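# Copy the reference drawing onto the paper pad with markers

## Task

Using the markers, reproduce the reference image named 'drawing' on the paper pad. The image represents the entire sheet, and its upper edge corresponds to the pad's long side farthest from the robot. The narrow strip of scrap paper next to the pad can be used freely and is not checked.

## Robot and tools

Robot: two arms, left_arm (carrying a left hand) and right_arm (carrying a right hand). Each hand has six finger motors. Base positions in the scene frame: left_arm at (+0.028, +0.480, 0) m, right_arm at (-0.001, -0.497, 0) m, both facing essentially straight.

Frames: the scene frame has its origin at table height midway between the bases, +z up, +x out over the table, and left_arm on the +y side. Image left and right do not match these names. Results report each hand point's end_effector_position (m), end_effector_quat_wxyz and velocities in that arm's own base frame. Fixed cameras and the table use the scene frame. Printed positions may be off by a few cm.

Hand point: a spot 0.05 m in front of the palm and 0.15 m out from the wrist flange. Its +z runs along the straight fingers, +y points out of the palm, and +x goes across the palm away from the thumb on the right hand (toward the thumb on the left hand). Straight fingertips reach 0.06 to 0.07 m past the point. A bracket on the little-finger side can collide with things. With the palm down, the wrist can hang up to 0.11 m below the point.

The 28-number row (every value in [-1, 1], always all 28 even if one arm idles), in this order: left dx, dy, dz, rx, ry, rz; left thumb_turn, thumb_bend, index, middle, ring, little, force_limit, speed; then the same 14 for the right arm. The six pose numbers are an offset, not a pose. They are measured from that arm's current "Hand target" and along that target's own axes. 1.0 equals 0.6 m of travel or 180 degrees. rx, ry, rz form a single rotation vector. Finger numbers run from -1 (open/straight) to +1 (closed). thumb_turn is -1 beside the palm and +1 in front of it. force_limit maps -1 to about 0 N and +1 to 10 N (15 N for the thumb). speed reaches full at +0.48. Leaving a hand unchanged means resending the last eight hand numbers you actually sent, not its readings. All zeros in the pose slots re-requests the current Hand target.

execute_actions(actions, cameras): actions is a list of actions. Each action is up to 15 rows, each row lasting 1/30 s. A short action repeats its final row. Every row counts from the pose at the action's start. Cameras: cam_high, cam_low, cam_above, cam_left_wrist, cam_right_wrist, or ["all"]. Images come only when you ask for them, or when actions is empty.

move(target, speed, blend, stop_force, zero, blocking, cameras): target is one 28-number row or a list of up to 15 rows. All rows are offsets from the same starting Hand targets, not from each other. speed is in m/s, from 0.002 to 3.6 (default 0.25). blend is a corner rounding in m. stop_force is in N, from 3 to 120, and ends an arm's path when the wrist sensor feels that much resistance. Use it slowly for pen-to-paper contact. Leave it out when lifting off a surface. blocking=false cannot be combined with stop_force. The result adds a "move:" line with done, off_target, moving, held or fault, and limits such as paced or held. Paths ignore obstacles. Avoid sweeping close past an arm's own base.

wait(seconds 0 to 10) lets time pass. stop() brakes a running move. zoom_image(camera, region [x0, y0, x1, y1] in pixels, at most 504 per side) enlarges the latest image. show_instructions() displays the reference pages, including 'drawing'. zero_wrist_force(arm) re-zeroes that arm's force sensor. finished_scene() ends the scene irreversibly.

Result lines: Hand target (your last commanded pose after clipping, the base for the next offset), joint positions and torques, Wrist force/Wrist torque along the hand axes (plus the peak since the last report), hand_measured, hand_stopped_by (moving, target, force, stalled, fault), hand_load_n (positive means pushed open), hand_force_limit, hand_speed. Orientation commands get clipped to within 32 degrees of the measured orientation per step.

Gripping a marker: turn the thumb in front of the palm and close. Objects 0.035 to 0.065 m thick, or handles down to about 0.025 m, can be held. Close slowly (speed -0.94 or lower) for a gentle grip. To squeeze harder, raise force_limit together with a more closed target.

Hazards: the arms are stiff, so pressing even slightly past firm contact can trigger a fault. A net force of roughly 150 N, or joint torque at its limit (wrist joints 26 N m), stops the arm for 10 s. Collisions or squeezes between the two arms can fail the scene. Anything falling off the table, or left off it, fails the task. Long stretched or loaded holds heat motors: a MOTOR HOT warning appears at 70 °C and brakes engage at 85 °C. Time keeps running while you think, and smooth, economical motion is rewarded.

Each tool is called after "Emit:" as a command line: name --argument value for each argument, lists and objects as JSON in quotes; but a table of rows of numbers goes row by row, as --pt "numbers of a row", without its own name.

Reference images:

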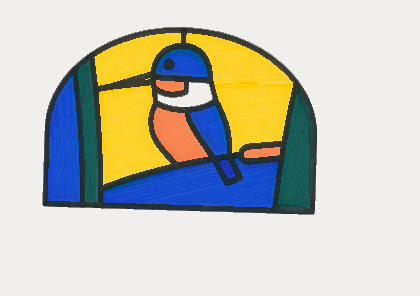

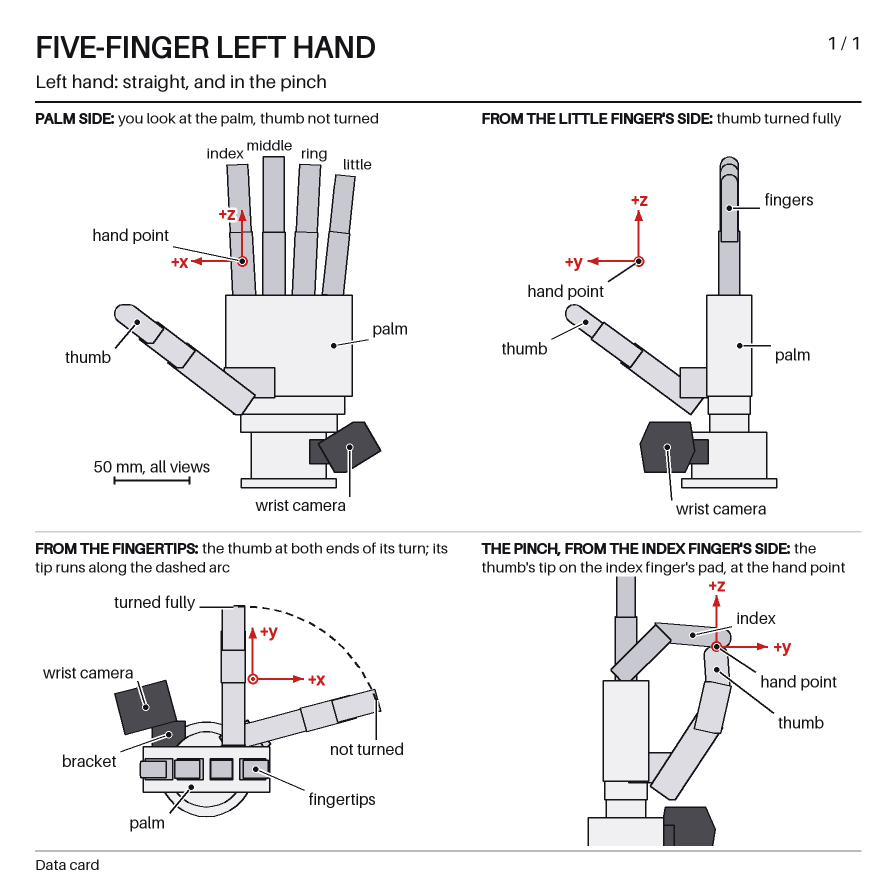

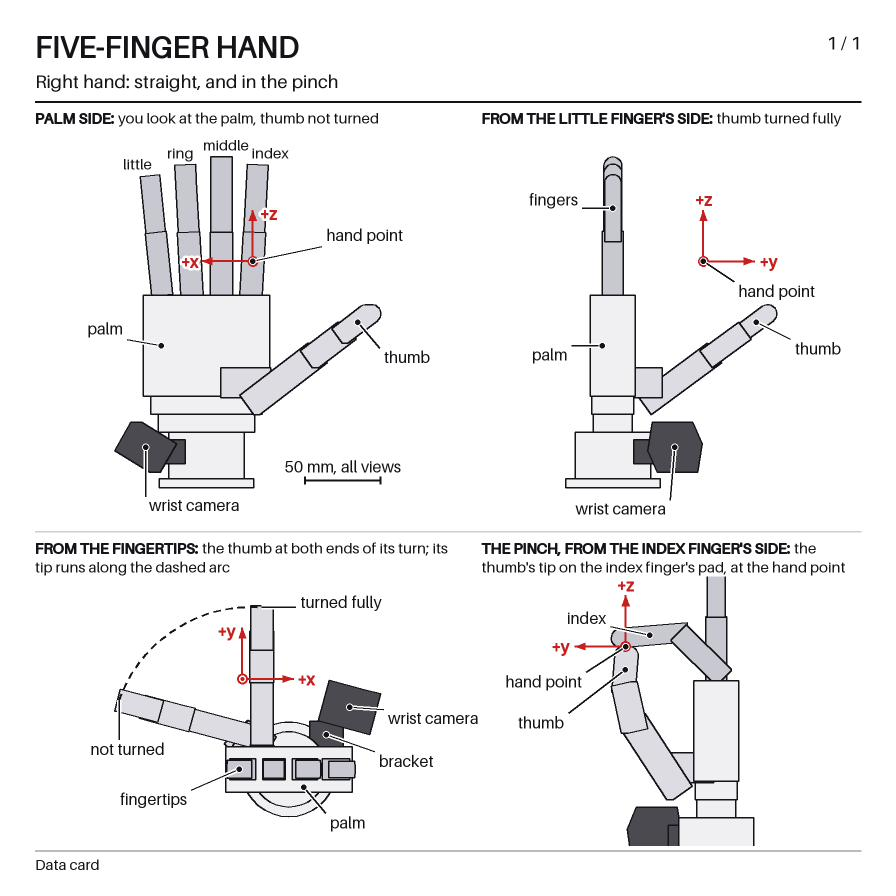

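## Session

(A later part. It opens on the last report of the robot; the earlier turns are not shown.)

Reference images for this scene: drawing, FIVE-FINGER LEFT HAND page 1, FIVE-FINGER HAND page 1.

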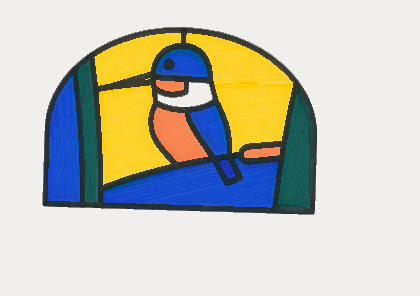

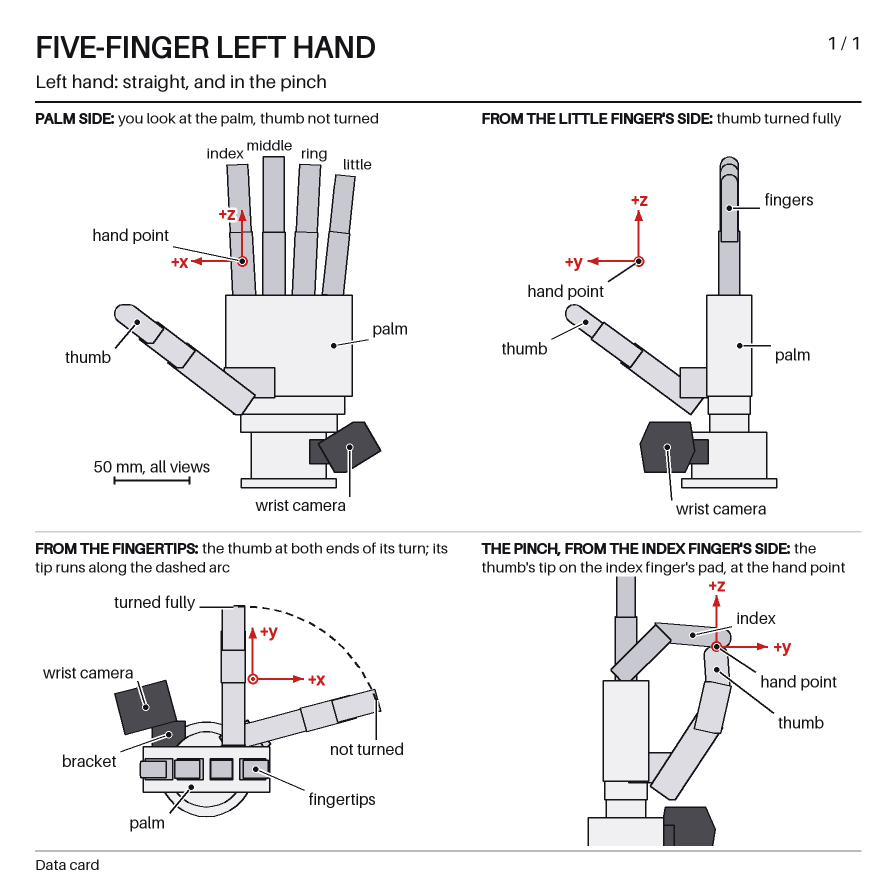

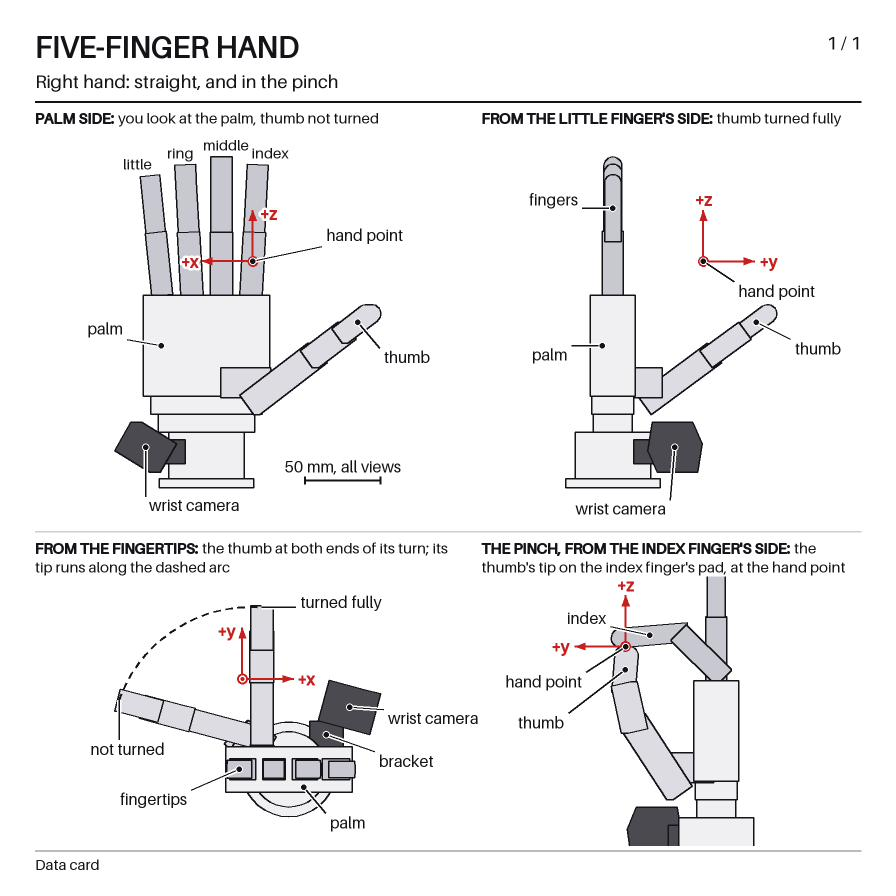

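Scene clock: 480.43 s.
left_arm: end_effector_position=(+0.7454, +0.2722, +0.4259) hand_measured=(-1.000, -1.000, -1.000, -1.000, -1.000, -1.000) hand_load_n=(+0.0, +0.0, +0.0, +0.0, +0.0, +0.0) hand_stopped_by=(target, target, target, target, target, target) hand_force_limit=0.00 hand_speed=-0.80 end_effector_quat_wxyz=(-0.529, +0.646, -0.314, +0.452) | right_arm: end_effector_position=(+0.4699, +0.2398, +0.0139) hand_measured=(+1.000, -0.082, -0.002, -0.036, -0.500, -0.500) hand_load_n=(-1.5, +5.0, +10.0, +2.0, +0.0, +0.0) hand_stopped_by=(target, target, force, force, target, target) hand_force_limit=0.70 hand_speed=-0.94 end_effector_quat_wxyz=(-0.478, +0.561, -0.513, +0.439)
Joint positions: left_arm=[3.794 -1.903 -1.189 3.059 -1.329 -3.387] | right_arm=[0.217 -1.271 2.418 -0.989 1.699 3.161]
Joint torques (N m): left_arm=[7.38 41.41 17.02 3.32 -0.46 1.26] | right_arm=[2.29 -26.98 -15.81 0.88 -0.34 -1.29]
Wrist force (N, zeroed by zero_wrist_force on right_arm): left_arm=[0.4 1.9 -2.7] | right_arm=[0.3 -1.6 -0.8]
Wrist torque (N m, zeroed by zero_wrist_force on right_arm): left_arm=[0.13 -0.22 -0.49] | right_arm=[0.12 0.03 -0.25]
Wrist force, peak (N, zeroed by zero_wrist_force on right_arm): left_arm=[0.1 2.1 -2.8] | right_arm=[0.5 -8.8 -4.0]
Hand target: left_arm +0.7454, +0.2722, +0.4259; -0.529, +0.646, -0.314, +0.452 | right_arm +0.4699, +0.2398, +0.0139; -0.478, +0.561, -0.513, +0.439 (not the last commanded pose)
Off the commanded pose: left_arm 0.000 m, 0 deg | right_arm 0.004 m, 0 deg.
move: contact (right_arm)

Emit:
move --pt "0 0 0 0 0 0 -1 -1 -1 -1 -1 -1 0.0 -0.8 0 0 0 0 0 0 1 -0.08 -0.45 -0.45 -0.5 -0.5 0.7 -0.7" --pt "0 0 0 0 0 0 -1 -1 -1 -1 -1 -1 0.0 -0.8 0 -0.165 -0.0261 0 0 0 1 -0.08 -0.45 -0.45 -0.5 -0.5 0.7 -0.7" --speed 0.15 --cameras '["cam_above", "cam_high"]'

Emit:
zoom_image --camera "cam_high" --region '[440, 270, 660, 420]'

Scene clock: 482.87 s.
left_arm: end_effector_position=(+0.7454, +0.2722, +0.4259) hand_measured=(-1.000, -1.000, -1.000, -1.000, -1.000, -1.000) hand_load_n=(+0.0, +0.0, +0.0, +0.0, +0.0, +0.0) hand_stopped_by=(target, target, target, target, target, target) hand_force_limit=0.00 hand_speed=-0.80 end_effector_quat_wxyz=(-0.529, +0.646, -0.314, +0.452) | right_arm: end_effector_position=(+0.4700, +0.2400, +0.1141) hand_measured=(+1.000, -0.080, -0.450, -0.450, -0.500, -0.500) hand_load_n=(+0.0, +0.0, +0.0, +0.0, -0.5, +0.0) hand_stopped_by=(target, target, target, target, target, target) hand_force_limit=0.70 hand_speed=-0.70 end_effector_quat_wxyz=(-0.478, +0.561, -0.513, +0.439)
Joint positions: left_arm=[3.794 -1.903 -1.189 3.059 -1.329 -3.387] | right_arm=[0.218 -1.551 2.332 -0.623 1.7 3.161]
Joint torques (N m): left_arm=[6.38 41.29 15.31 3.5 -0.59 1.28] | right_arm=[-14.31 -23.96 -22.23 0.33 -1.59 1.91]
Wrist force (N, zeroed by zero_wrist_force on right_arm): left_arm=[0.3 1.9 -2.5] | right_arm=[0.0 1.6 0.0]
Wrist torque (N m, zeroed by zero_wrist_force on right_arm): left_arm=[0.12 -0.20 -0.50] | right_arm=[0.22 0.05 -0.15]
Wrist force, peak (N, zeroed by zero_wrist_force on right_arm): left_arm=[0.3 2.2 -2.9] | right_arm=[0.3 2.7 0.2]
Hand target: left_arm +0.7454, +0.2722, +0.4259; -0.529, +0.646, -0.314, +0.452 | right_arm +0.4700, +0.2400, +0.1141; -0.478, +0.561, -0.513, +0.439
Off the commanded pose: left_arm 0.000 m, 0 deg | right_arm 0.000 m, 0 deg.
move: done
Images, in order (width x height): cam_high 896x504, cam_above 896x504.

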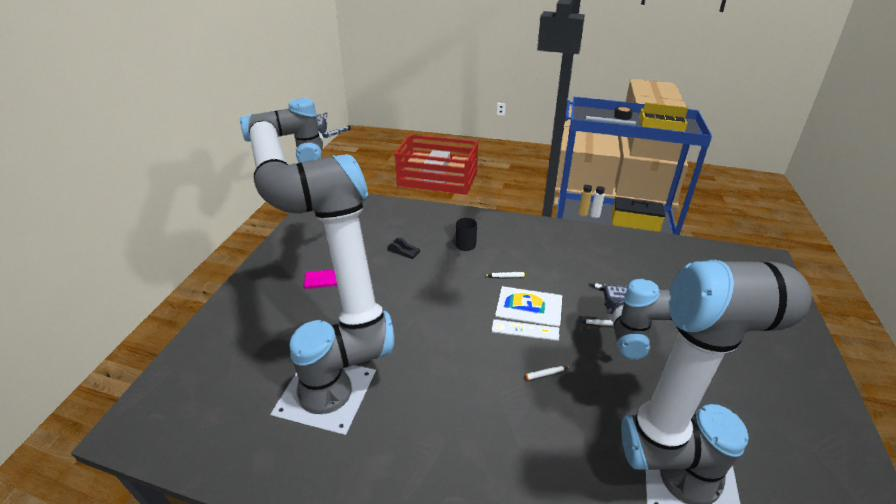

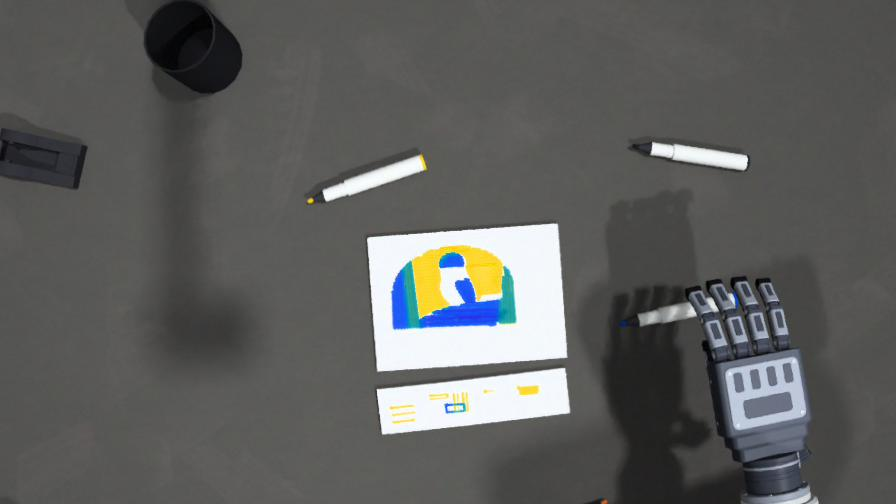

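Scaled by 2.291 from the camera's 896x504 image, which has a finer 1280x720 frame.

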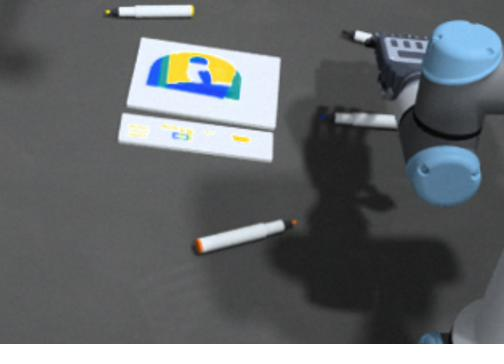

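Emit:
move --target '[0.4288,0.2638,-0.6518,-0.0622,0.18,0.0962,1,-0.08,-0.45,-0.45,-0.5,-0.5,0.0,0.3,0.3177,-0.336,0.1388,0,0,0,1,-0.08,-0.45,-0.45,-0.5,-0.5,0.7,-0.7]' --speed 0.3 --cameras '["cam_high", "cam_above", "cam_left_wrist"]'

Scene clock: 487.80 s.
left_arm: end_effector_position=(+0.5000, -0.1497, +0.3495) hand_measured=(+1.000, -0.080, -0.450, -0.450, -0.500, -0.500) hand_load_n=(+0.0, +0.0, +0.0, +0.0, +0.0, +0.0) hand_stopped_by=(target, target, target, target, target, target) hand_force_limit=0.00 hand_speed=0.30 end_effector_quat_wxyz=(+0.418, -0.488, +0.583, -0.497) | right_arm: end_effector_position=(+0.6000, +0.0603, +0.3004) hand_measured=(+1.000, -0.080, -0.450, -0.450, -0.500, -0.500) hand_load_n=(+0.0, +0.0, +0.0, +0.0, +0.0, +0.0) hand_stopped_by=(target, target, target, target, target, target) hand_force_limit=0.70 hand_speed=-0.70 end_effector_quat_wxyz=(-0.478, +0.561, -0.513, +0.439)
Joint positions: left_arm=[3.353 -1.27 -1.928 3.028 -1.19 -3.077] | right_arm=[-0.348 -1.627 1.857 -0.057 1.141 3.067]
Joint torques (N m): left_arm=[-8.01 20.53 8.73 -1.74 -1.15 3.15] | right_arm=[-13.35 -7.94 -26.84 0.78 -1.62 -2.36]
Wrist force (N, zeroed by zero_wrist_force on right_arm): left_arm=[0.3 2.2 -2.7] | right_arm=[-0.2 2.0 0.4]
Wrist torque (N m, zeroed by zero_wrist_force on right_arm): left_arm=[0.21 -0.10 -0.61] | right_arm=[0.25 0.04 -0.02]
Wrist force, peak (N, zeroed by zero_wrist_force on right_arm): left_arm=[2.0 2.0 -3.1] | right_arm=[-0.5 2.4 -0.2]
Hand target: left_arm +0.4999, -0.1498, +0.3495; +0.418, -0.488, +0.583, -0.497 | right_arm +0.6000, +0.0603, +0.3004; -0.478, +0.561, -0.513, +0.439
Off the commanded pose: left_arm 0.000 m, 0 deg | right_arm 0.000 m, 0 deg.
move: done
Images, in order (width x height): cam_high 896x504, cam_above 896x504, cam_left_wrist 672x504.

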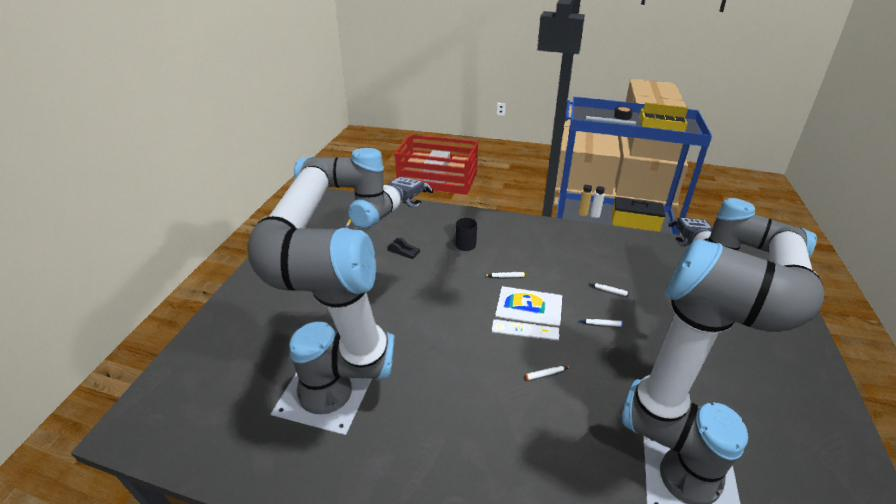

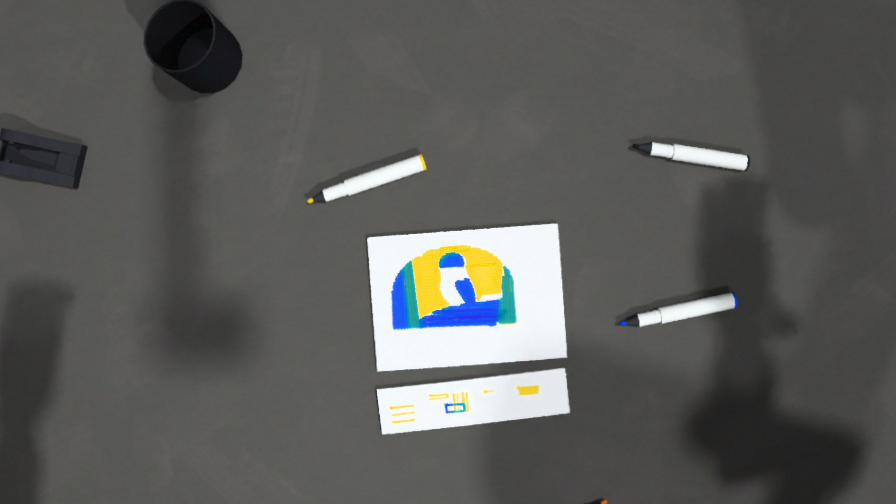

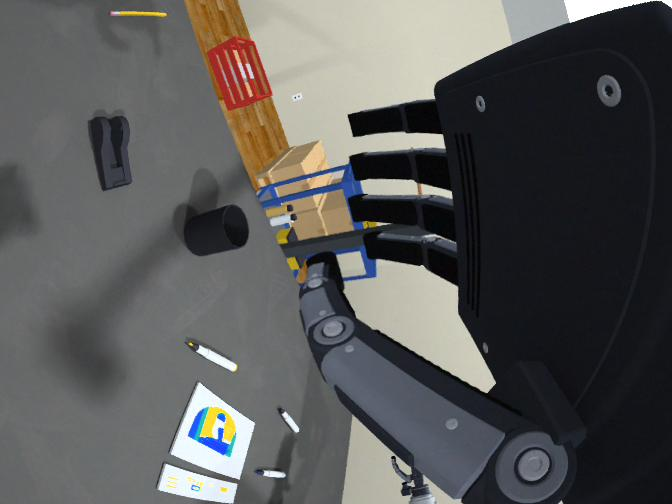

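Emit:
move --target '[0.7988,0.4267,-0.2438,0,0,0,1,-0.08,-0.45,-0.45,-0.5,-0.5,0.0,0.3,0,0,0,0,0,0,1,-0.08,-0.45,-0.45,-0.5,-0.5,0.7,-0.7]' --speed 0.3 --cameras '["cam_high", "cam_left_wrist", "cam_above"]'

Emit:
zoom_image --camera "cam_high" --region '[440, 270, 660, 420]'

Scene clock: 490.60 s.
left_arm: end_effector_position=(+0.2350, -0.5894, +0.1189) hand_measured=(+1.000, -0.080, -0.450, -0.450, -0.500, -0.500) hand_load_n=(+0.0, +0.0, +0.0, +0.0, +0.0, +0.0) hand_stopped_by=(target, target, target, target, target, target) hand_force_limit=0.00 hand_speed=0.30 end_effector_quat_wxyz=(+0.418, -0.488, +0.583, -0.497) | right_arm: end_effector_position=(+0.6000, +0.0603, +0.3004) hand_measured=(+1.000, -0.080, -0.450, -0.450, -0.500, -0.500) hand_load_n=(+0.0, +0.0, +0.0, +0.0, +0.0, +0.0) hand_stopped_by=(target, target, target, target, target, target) hand_force_limit=0.70 hand_speed=-0.70 end_effector_quat_wxyz=(-0.478, +0.561, -0.513, +0.439)
Joint positions: left_arm=[1.843 -2.089 -1.65 3.387 -2.67 -3.456] | right_arm=[-0.348 -1.627 1.857 -0.057 1.141 3.067]
Joint torques (N m): left_arm=[-8.48 28.84 28.34 -2.58 -2.06 -3] | right_arm=[-13.15 -8.52 -26.69 0.65 -1.68 -2.26]
Wrist force (N, zeroed by zero_wrist_force on right_arm): left_arm=[0.4 1.8 -2.7] | right_arm=[0.0 1.9 0.0]
Wrist torque (N m, zeroed by zero_wrist_force on right_arm): left_arm=[0.08 -0.11 -0.40] | right_arm=[0.26 0.02 -0.01]
Wrist force, peak (N, zeroed by zero_wrist_force on right_arm): left_arm=[1.6 2.7 -3.1] | right_arm=[-0.2 2.2 0.5]
Hand target: left_arm +0.2350, -0.5894, +0.1189; +0.418, -0.488, +0.583, -0.497 | right_arm +0.6000, +0.0603, +0.3004; -0.478, +0.561, -0.513, +0.439
Off the commanded pose: left_arm 0.000 m, 0 deg | right_arm 0.000 m, 0 deg.
move: done
Images, in order (width x height): cam_high 896x504, cam_above 896x504, cam_left_wrist 672x504.

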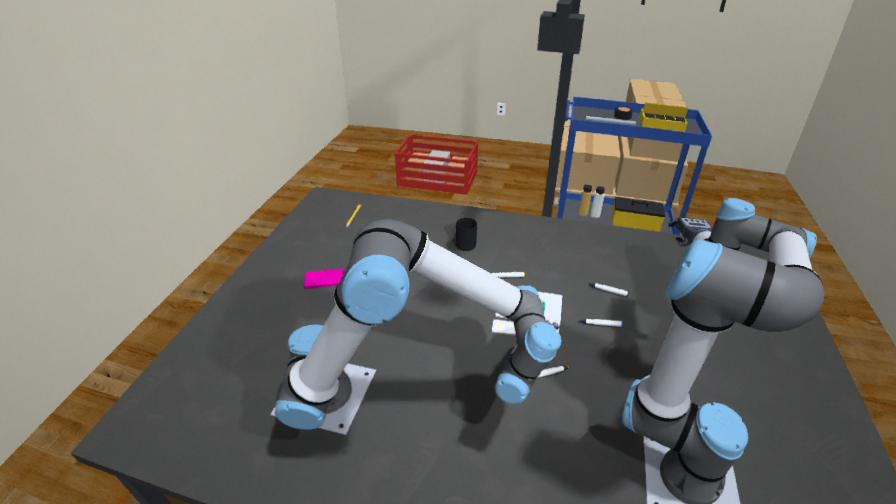

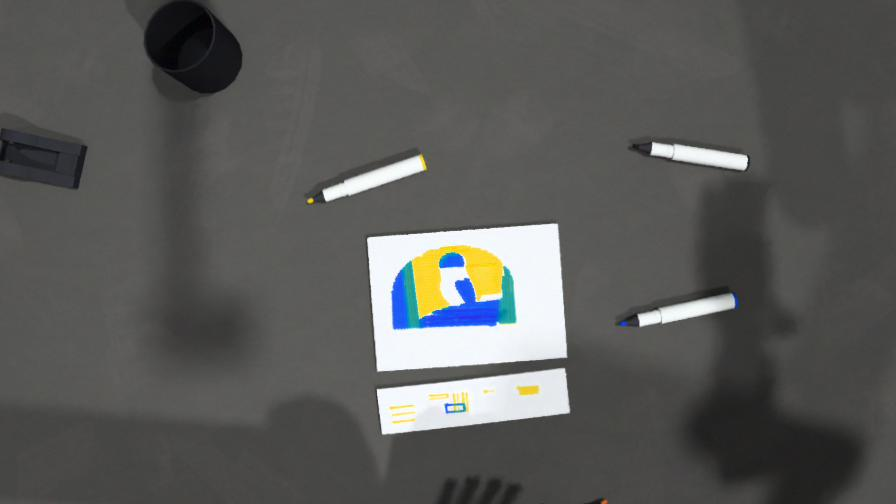

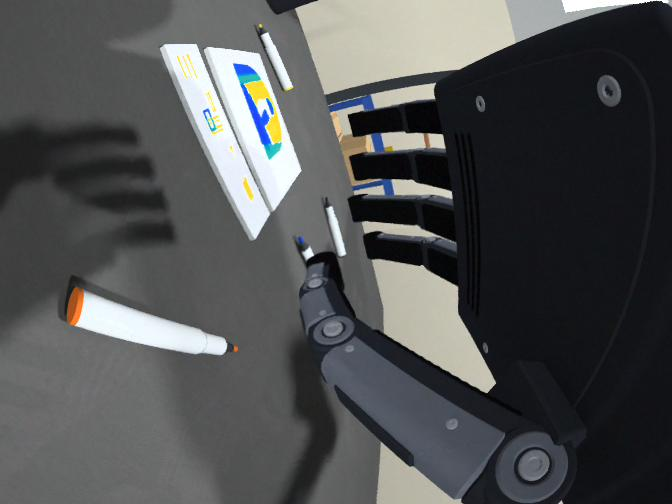

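Scaled by 2.291 from the camera's 896x504 image, which has a finer 1280x720 frame.

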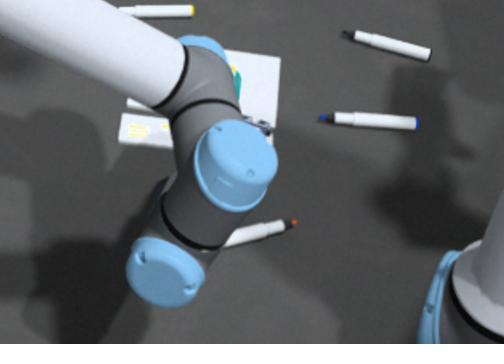

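Emit:
move --target '[0.0208,0.141,0.0042,0,0,0,1,-0.08,-0.45,-0.45,-0.5,-0.5,0.0,0.3,0,0,0,0,0,0,1,-0.08,-0.45,-0.45,-0.5,-0.5,0.7,-0.7]' --speed 0.15 --stop_force 5 --cameras '["cam_left_wrist", "cam_high", "cam_low"]'

Emit:
zoom_image --camera "cam_left_wrist" --region '[60, 160, 460, 460]'

Emit:
zoom_image --camera "cam_low" --region '[540, 180, 700, 300]'

Scene clock: 492.80 s.
left_arm: end_effector_position=(+0.2222, -0.5997, +0.0350) hand_measured=(+1.000, -0.080, -0.450, -0.450, -0.500, -0.500) hand_load_n=(+0.0, +0.5, +0.0, +0.0, +0.0, +0.0) hand_stopped_by=(target, target, target, target, target, target) hand_force_limit=0.00 hand_speed=0.30 end_effector_quat_wxyz=(+0.418, -0.488, +0.583, -0.497) | right_arm: end_effector_position=(+0.6000, +0.0603, +0.3004) hand_measured=(+1.000, -0.080, -0.450, -0.450, -0.500, -0.500) hand_load_n=(+0.0, +0.0, -0.5, +0.0, +0.0, +0.0) hand_stopped_by=(target, target, target, target, target, target) hand_force_limit=0.70 hand_speed=-0.70 end_effector_quat_wxyz=(-0.478, +0.561, -0.513, +0.439)
Joint positions: left_arm=[1.814 -2.238 -1.663 3.528 -2.697 -3.48] | right_arm=[-0.348 -1.627 1.857 -0.057 1.141 3.067]
Joint torques (N m): left_arm=[-7.14 30.62 26.48 2.35 -1.91 3.25] | right_arm=[-13.93 -7.98 -27.16 0.66 -1.67 -2.23]
Wrist force (N, zeroed by zero_wrist_force on right_arm): left_arm=[0.5 1.9 -2.4] | right_arm=[-0.1 2.4 0.2]
Wrist torque (N m, zeroed by zero_wrist_force on right_arm): left_arm=[0.06 -0.15 -0.41] | right_arm=[0.33 0.03 0.00]
Wrist force, peak (N, zeroed by zero_wrist_force on right_arm): left_arm=[0.7 2.8 -2.7] | right_arm=[-0.1 2.4 0.2]
Hand target: left_arm +0.2222, -0.5997, +0.0350; +0.418, -0.488, +0.583, -0.497 | right_arm +0.6000, +0.0603, +0.3004; -0.478, +0.561, -0.513, +0.439
Off the commanded pose: left_arm 0.000 m, 0 deg | right_arm 0.000 m, 0 deg.
move: done
Images, in order (width x height): cam_high 896x504, cam_low 896x504, cam_left_wrist 672x504.

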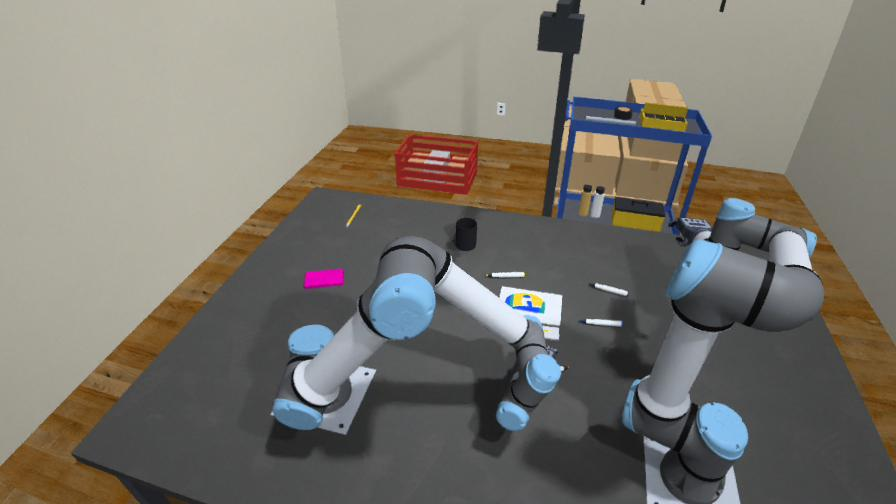

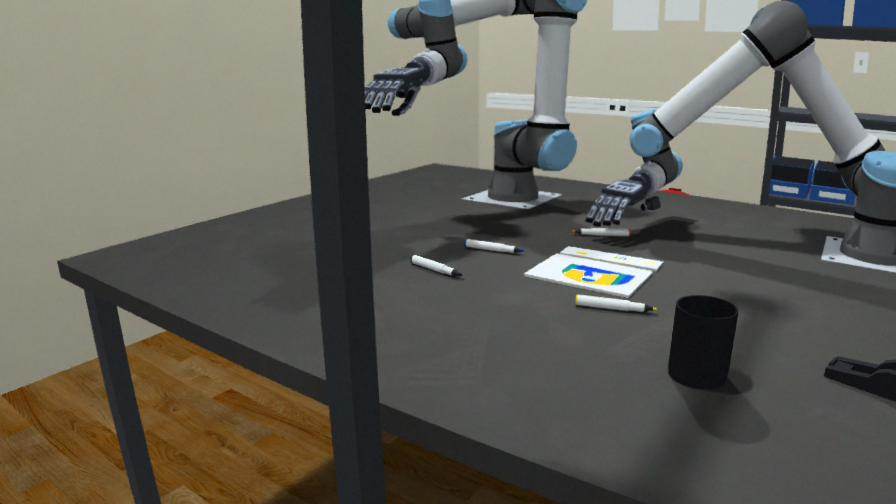

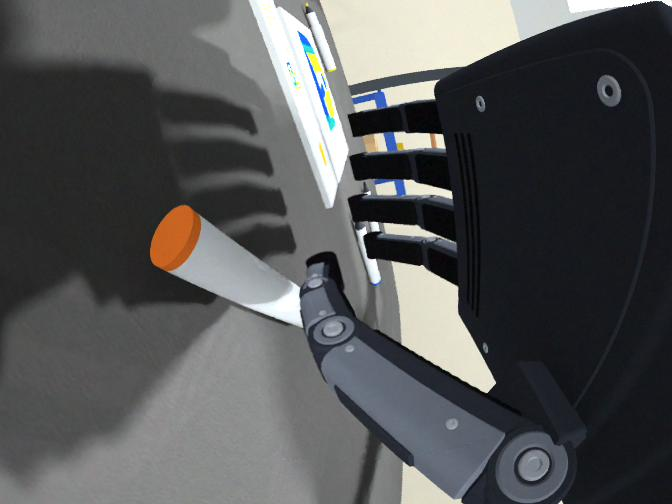

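Scaled by 1.260 from the camera's 672x504 image, which has a finer 960x720 frame.

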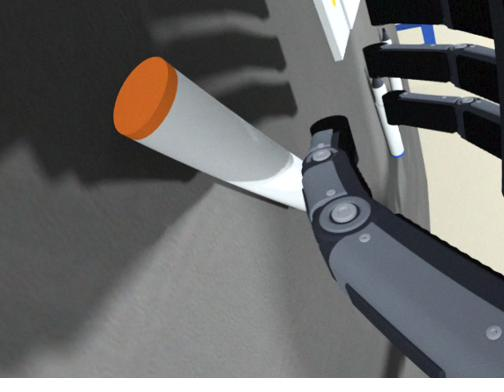

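Scaled by 3.150 from the camera's 896x504 image, which has a finer 1280x720 frame.

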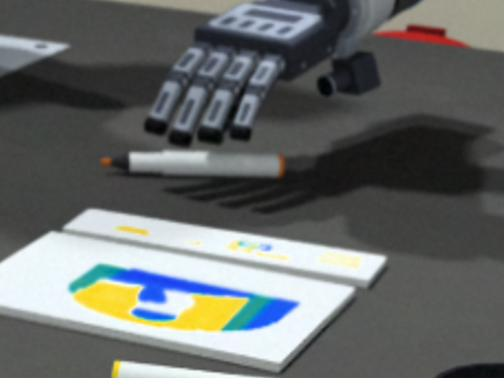

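Emit:
zoom_image --camera "cam_low" --region '[565, 190, 665, 260]'

Emit:
zoom_image --camera "cam_high" --region '[480, 320, 600, 440]'

Scaled by 5.040 from the camera's 896x504 image, which has a finer 1280x720 frame.

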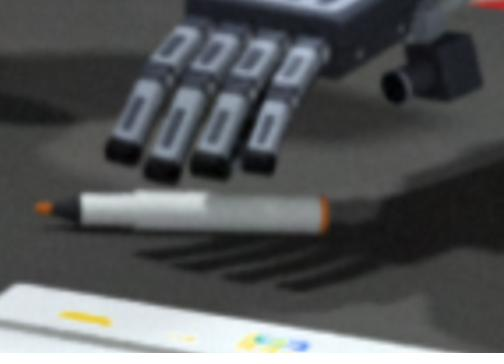

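Scaled by 4.200 from the camera's 896x504 image, which has a finer 1280x720 frame.

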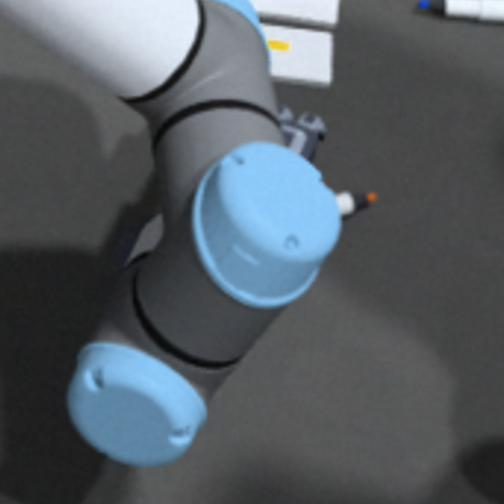

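Emit:
execute_actions --actions '[]'

Scene clock: 498.07 s.
left_arm: end_effector_position=(+0.2222, -0.5997, +0.0350) hand_measured=(+1.000, -0.080, -0.450, -0.450, -0.500, -0.500) hand_load_n=(+0.0, +0.0, +0.0, +0.0, +0.0, +0.0) hand_stopped_by=(target, target, target, target, target, target) hand_force_limit=0.00 hand_speed=0.30 end_effector_quat_wxyz=(+0.418, -0.488, +0.583, -0.497) | right_arm: end_effector_position=(+0.6000, +0.0603, +0.3004) hand_measured=(+1.000, -0.080, -0.450, -0.450, -0.500, -0.500) hand_load_n=(+0.0, +0.5, +0.0, +0.0, +0.0, +0.0) hand_stopped_by=(target, target, target, target, target, target) hand_force_limit=0.70 hand_speed=-0.70 end_effector_quat_wxyz=(-0.478, +0.561, -0.513, +0.439)
Joint positions: left_arm=[1.814 -2.238 -1.663 3.528 -2.697 -3.48] | right_arm=[-0.348 -1.627 1.857 -0.057 1.141 3.067]
Joint velocities: within noise
Joint torques (N m): left_arm=[-6.93 30.32 25.69 2.36 -2.09 3.31] | right_arm=[-12.81 -8.67 -26.83 0.68 -1.44 -2.22]
Wrist force (N, zeroed by zero_wrist_force on right_arm): left_arm=[0.7 1.8 -2.4] | right_arm=[-0.2 1.9 0.2]
Wrist torque (N m, zeroed by zero_wrist_force on right_arm): left_arm=[0.05 -0.16 -0.40] | right_arm=[0.26 0.05 -0.02]
Wrist force, peak (N, zeroed by zero_wrist_force on right_arm): left_arm=[0.6 2.3 -2.8] | right_arm=[-0.4 2.3 0.2]
Hand target: left_arm +0.2222, -0.5997, +0.0350; +0.418, -0.488, +0.583, -0.497 | right_arm +0.6000, +0.0603, +0.3004; -0.478, +0.561, -0.513, +0.439
Off the commanded pose: left_arm 0.000 m, 0 deg | right_arm 0.000 m, 0 deg.

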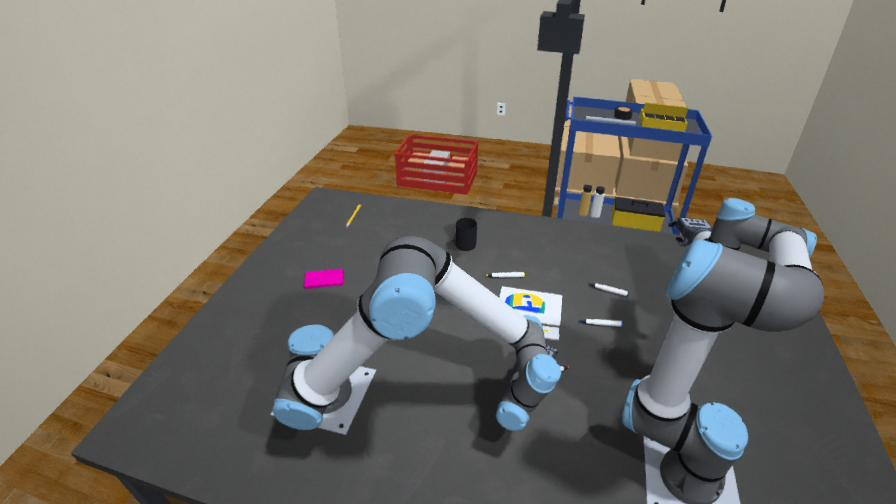

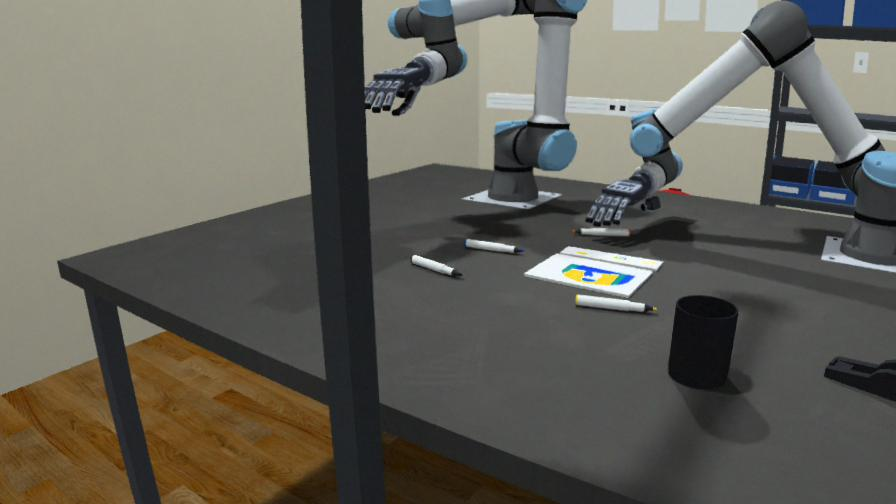

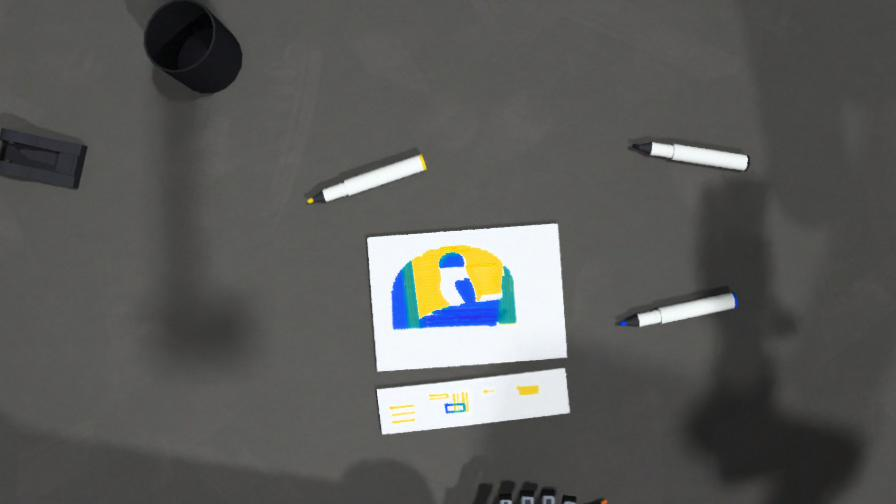

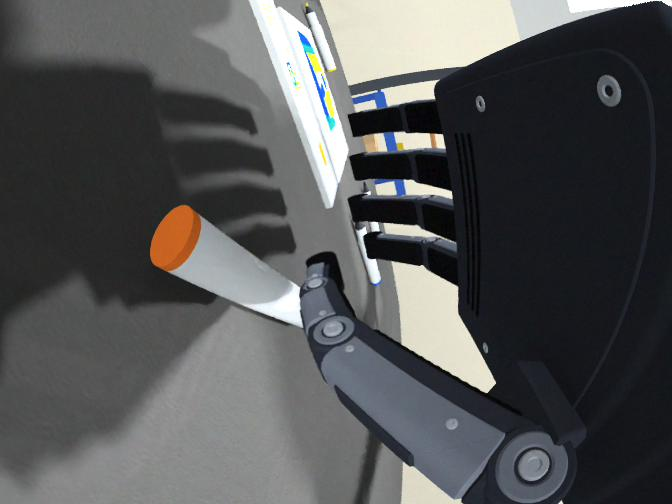

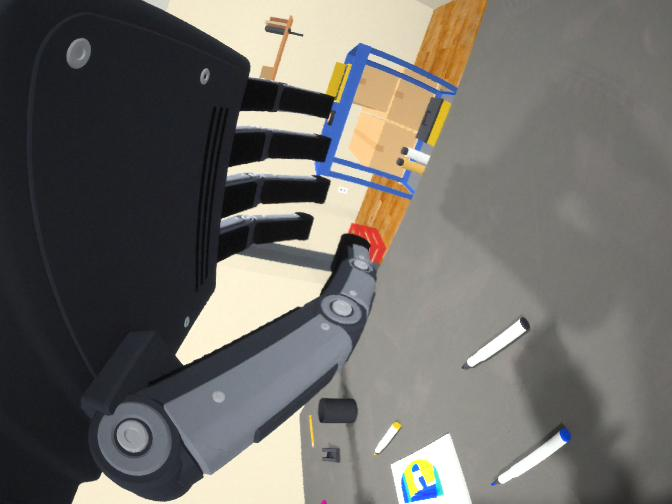

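Emit:
zoom_image --camera "cam_low" --region '[560, 160, 680, 270]'

Emit:
zoom_image --camera "cam_above" --region '[460, 440, 640, 504]'

Emit:
zoom_image --camera "cam_left_wrist" --region '[100, 100, 500, 400]'

Scaled by 4.200 from the camera's 896x504 image, which has a finer 1280x720 frame.

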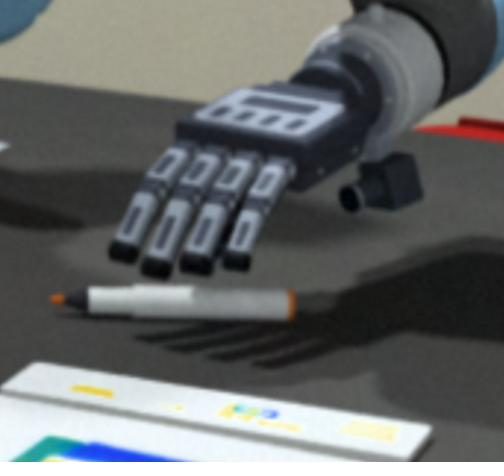

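Scaled by 2.800 from the camera's 896x504 image, which has a finer 1280x720 frame.

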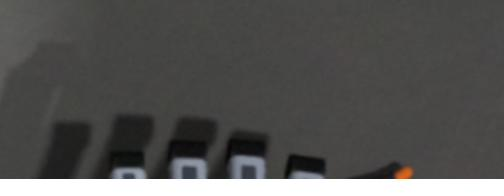

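Scaled by 1.260 from the camera's 672x504 image, which has a finer 960x720 frame.

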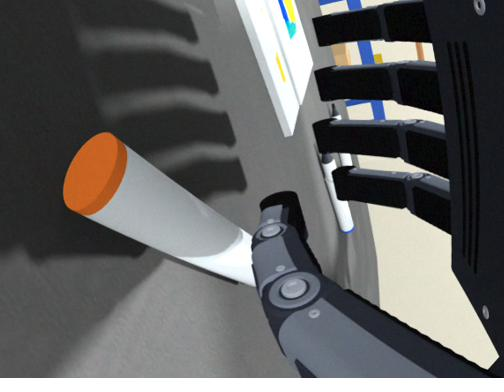

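Emit:
move --target '[0, 0.0148, 0.0023, 0, 0, 0, 1, -0.08, -0.45, -0.45, -0.5, -0.5, 0.0, 0.3, 0, 0, 0, 0, 0, 0, 1, -0.08, -0.45, -0.45, -0.5, -0.5, 0.7, -0.7]' --speed 0.02 --stop_force 3 --cameras '["cam_low", "cam_left_wrist", "cam_above"]'

Emit:
zoom_image --camera "cam_low" --region '[560, 180, 660, 270]'

Emit:
zoom_image --camera "cam_left_wrist" --region '[100, 100, 500, 400]'

Scene clock: 502.17 s.
left_arm: end_effector_position=(+0.2222, -0.5997, +0.0260) hand_measured=(+1.000, -0.080, -0.450, -0.450, -0.500, -0.500) hand_load_n=(+0.0, +0.0, +0.0, +0.0, +0.0, +0.0) hand_stopped_by=(target, target, target, target, target, target) hand_force_limit=0.00 hand_speed=0.30 end_effector_quat_wxyz=(+0.418, -0.488, +0.583, -0.497) | right_arm: end_effector_position=(+0.6000, +0.0603, +0.3004) hand_measured=(+1.000, -0.080, -0.450, -0.450, -0.500, -0.500) hand_load_n=(+0.0, +0.0, +0.0, +0.0, +0.0, +0.0) hand_stopped_by=(target, target, target, target, target, target) hand_force_limit=0.70 hand_speed=-0.70 end_effector_quat_wxyz=(-0.478, +0.561, -0.513, +0.439)
Joint positions: left_arm=[1.813 -2.253 -1.666 3.546 -2.697 -3.48] | right_arm=[-0.348 -1.627 1.857 -0.057 1.141 3.067]
Joint torques (N m): left_arm=[-8.58 32.99 1.63 2.15 -2.18 -1.28] | right_arm=[-13.49 -7.77 -26.37 0.56 -1.5 -2.27]
Wrist force (N, zeroed by zero_wrist_force on right_arm): left_arm=[0.2 2.0 -2.4] | right_arm=[-0.3 1.7 0.2]
Wrist torque (N m, zeroed by zero_wrist_force on right_arm): left_arm=[0.09 -0.10 -0.43] | right_arm=[0.23 0.06 -0.04]
Wrist force, peak (N, zeroed by zero_wrist_force on right_arm): left_arm=[0.5 2.1 -2.8] | right_arm=[0.0 2.3 0.3]
Hand target: left_arm +0.2222, -0.5997, +0.0260; +0.418, -0.488, +0.583, -0.497 | right_arm +0.6000, +0.0603, +0.3004; -0.478, +0.561, -0.513, +0.439
Off the commanded pose: left_arm 0.000 m, 0 deg | right_arm 0.000 m, 0 deg.
move: done
Images, in order (width x height): cam_low 896x504, cam_above 896x504, cam_left_wrist 672x504.

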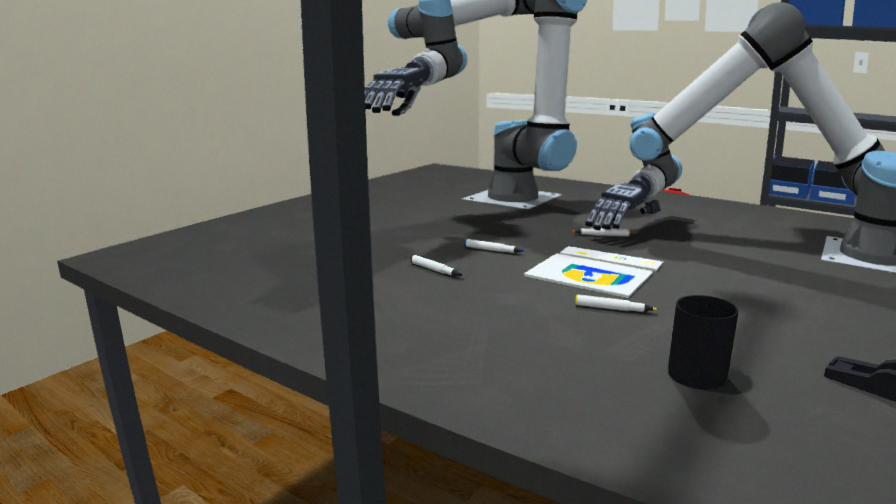

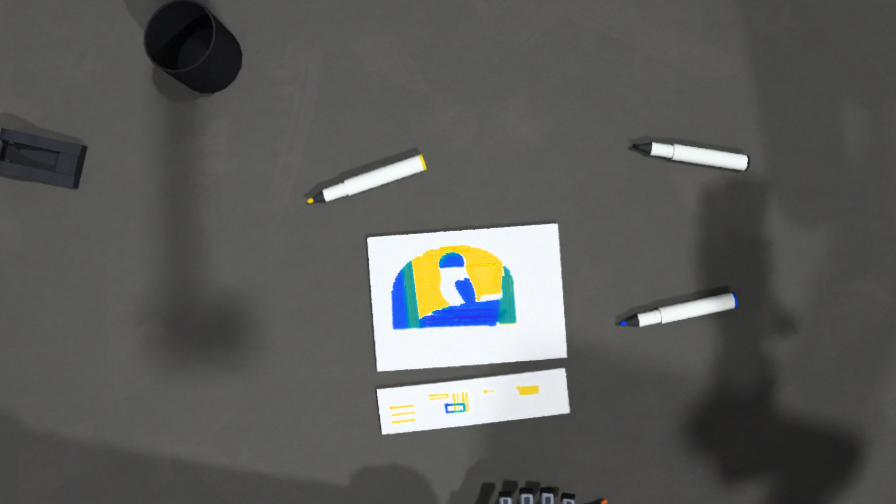

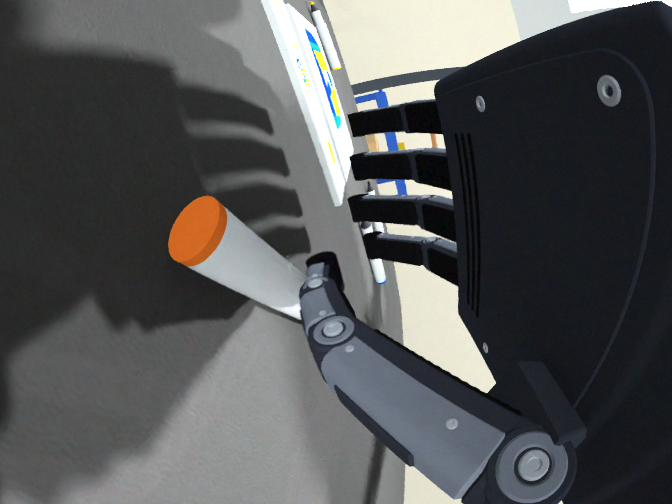

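Scaled by 5.040 from the camera's 896x504 image, which has a finer 1280x720 frame.

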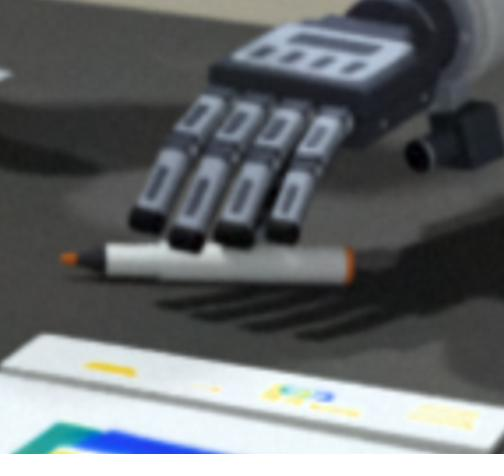

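Scaled by 1.260 from the camera's 672x504 image, which has a finer 960x720 frame.

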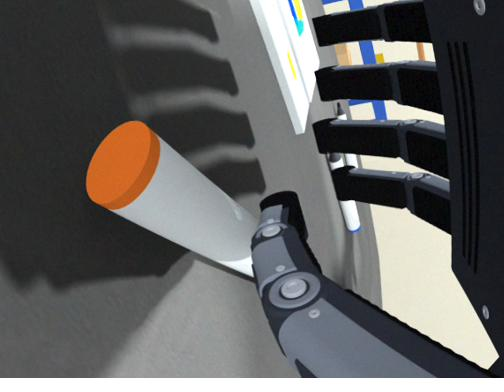

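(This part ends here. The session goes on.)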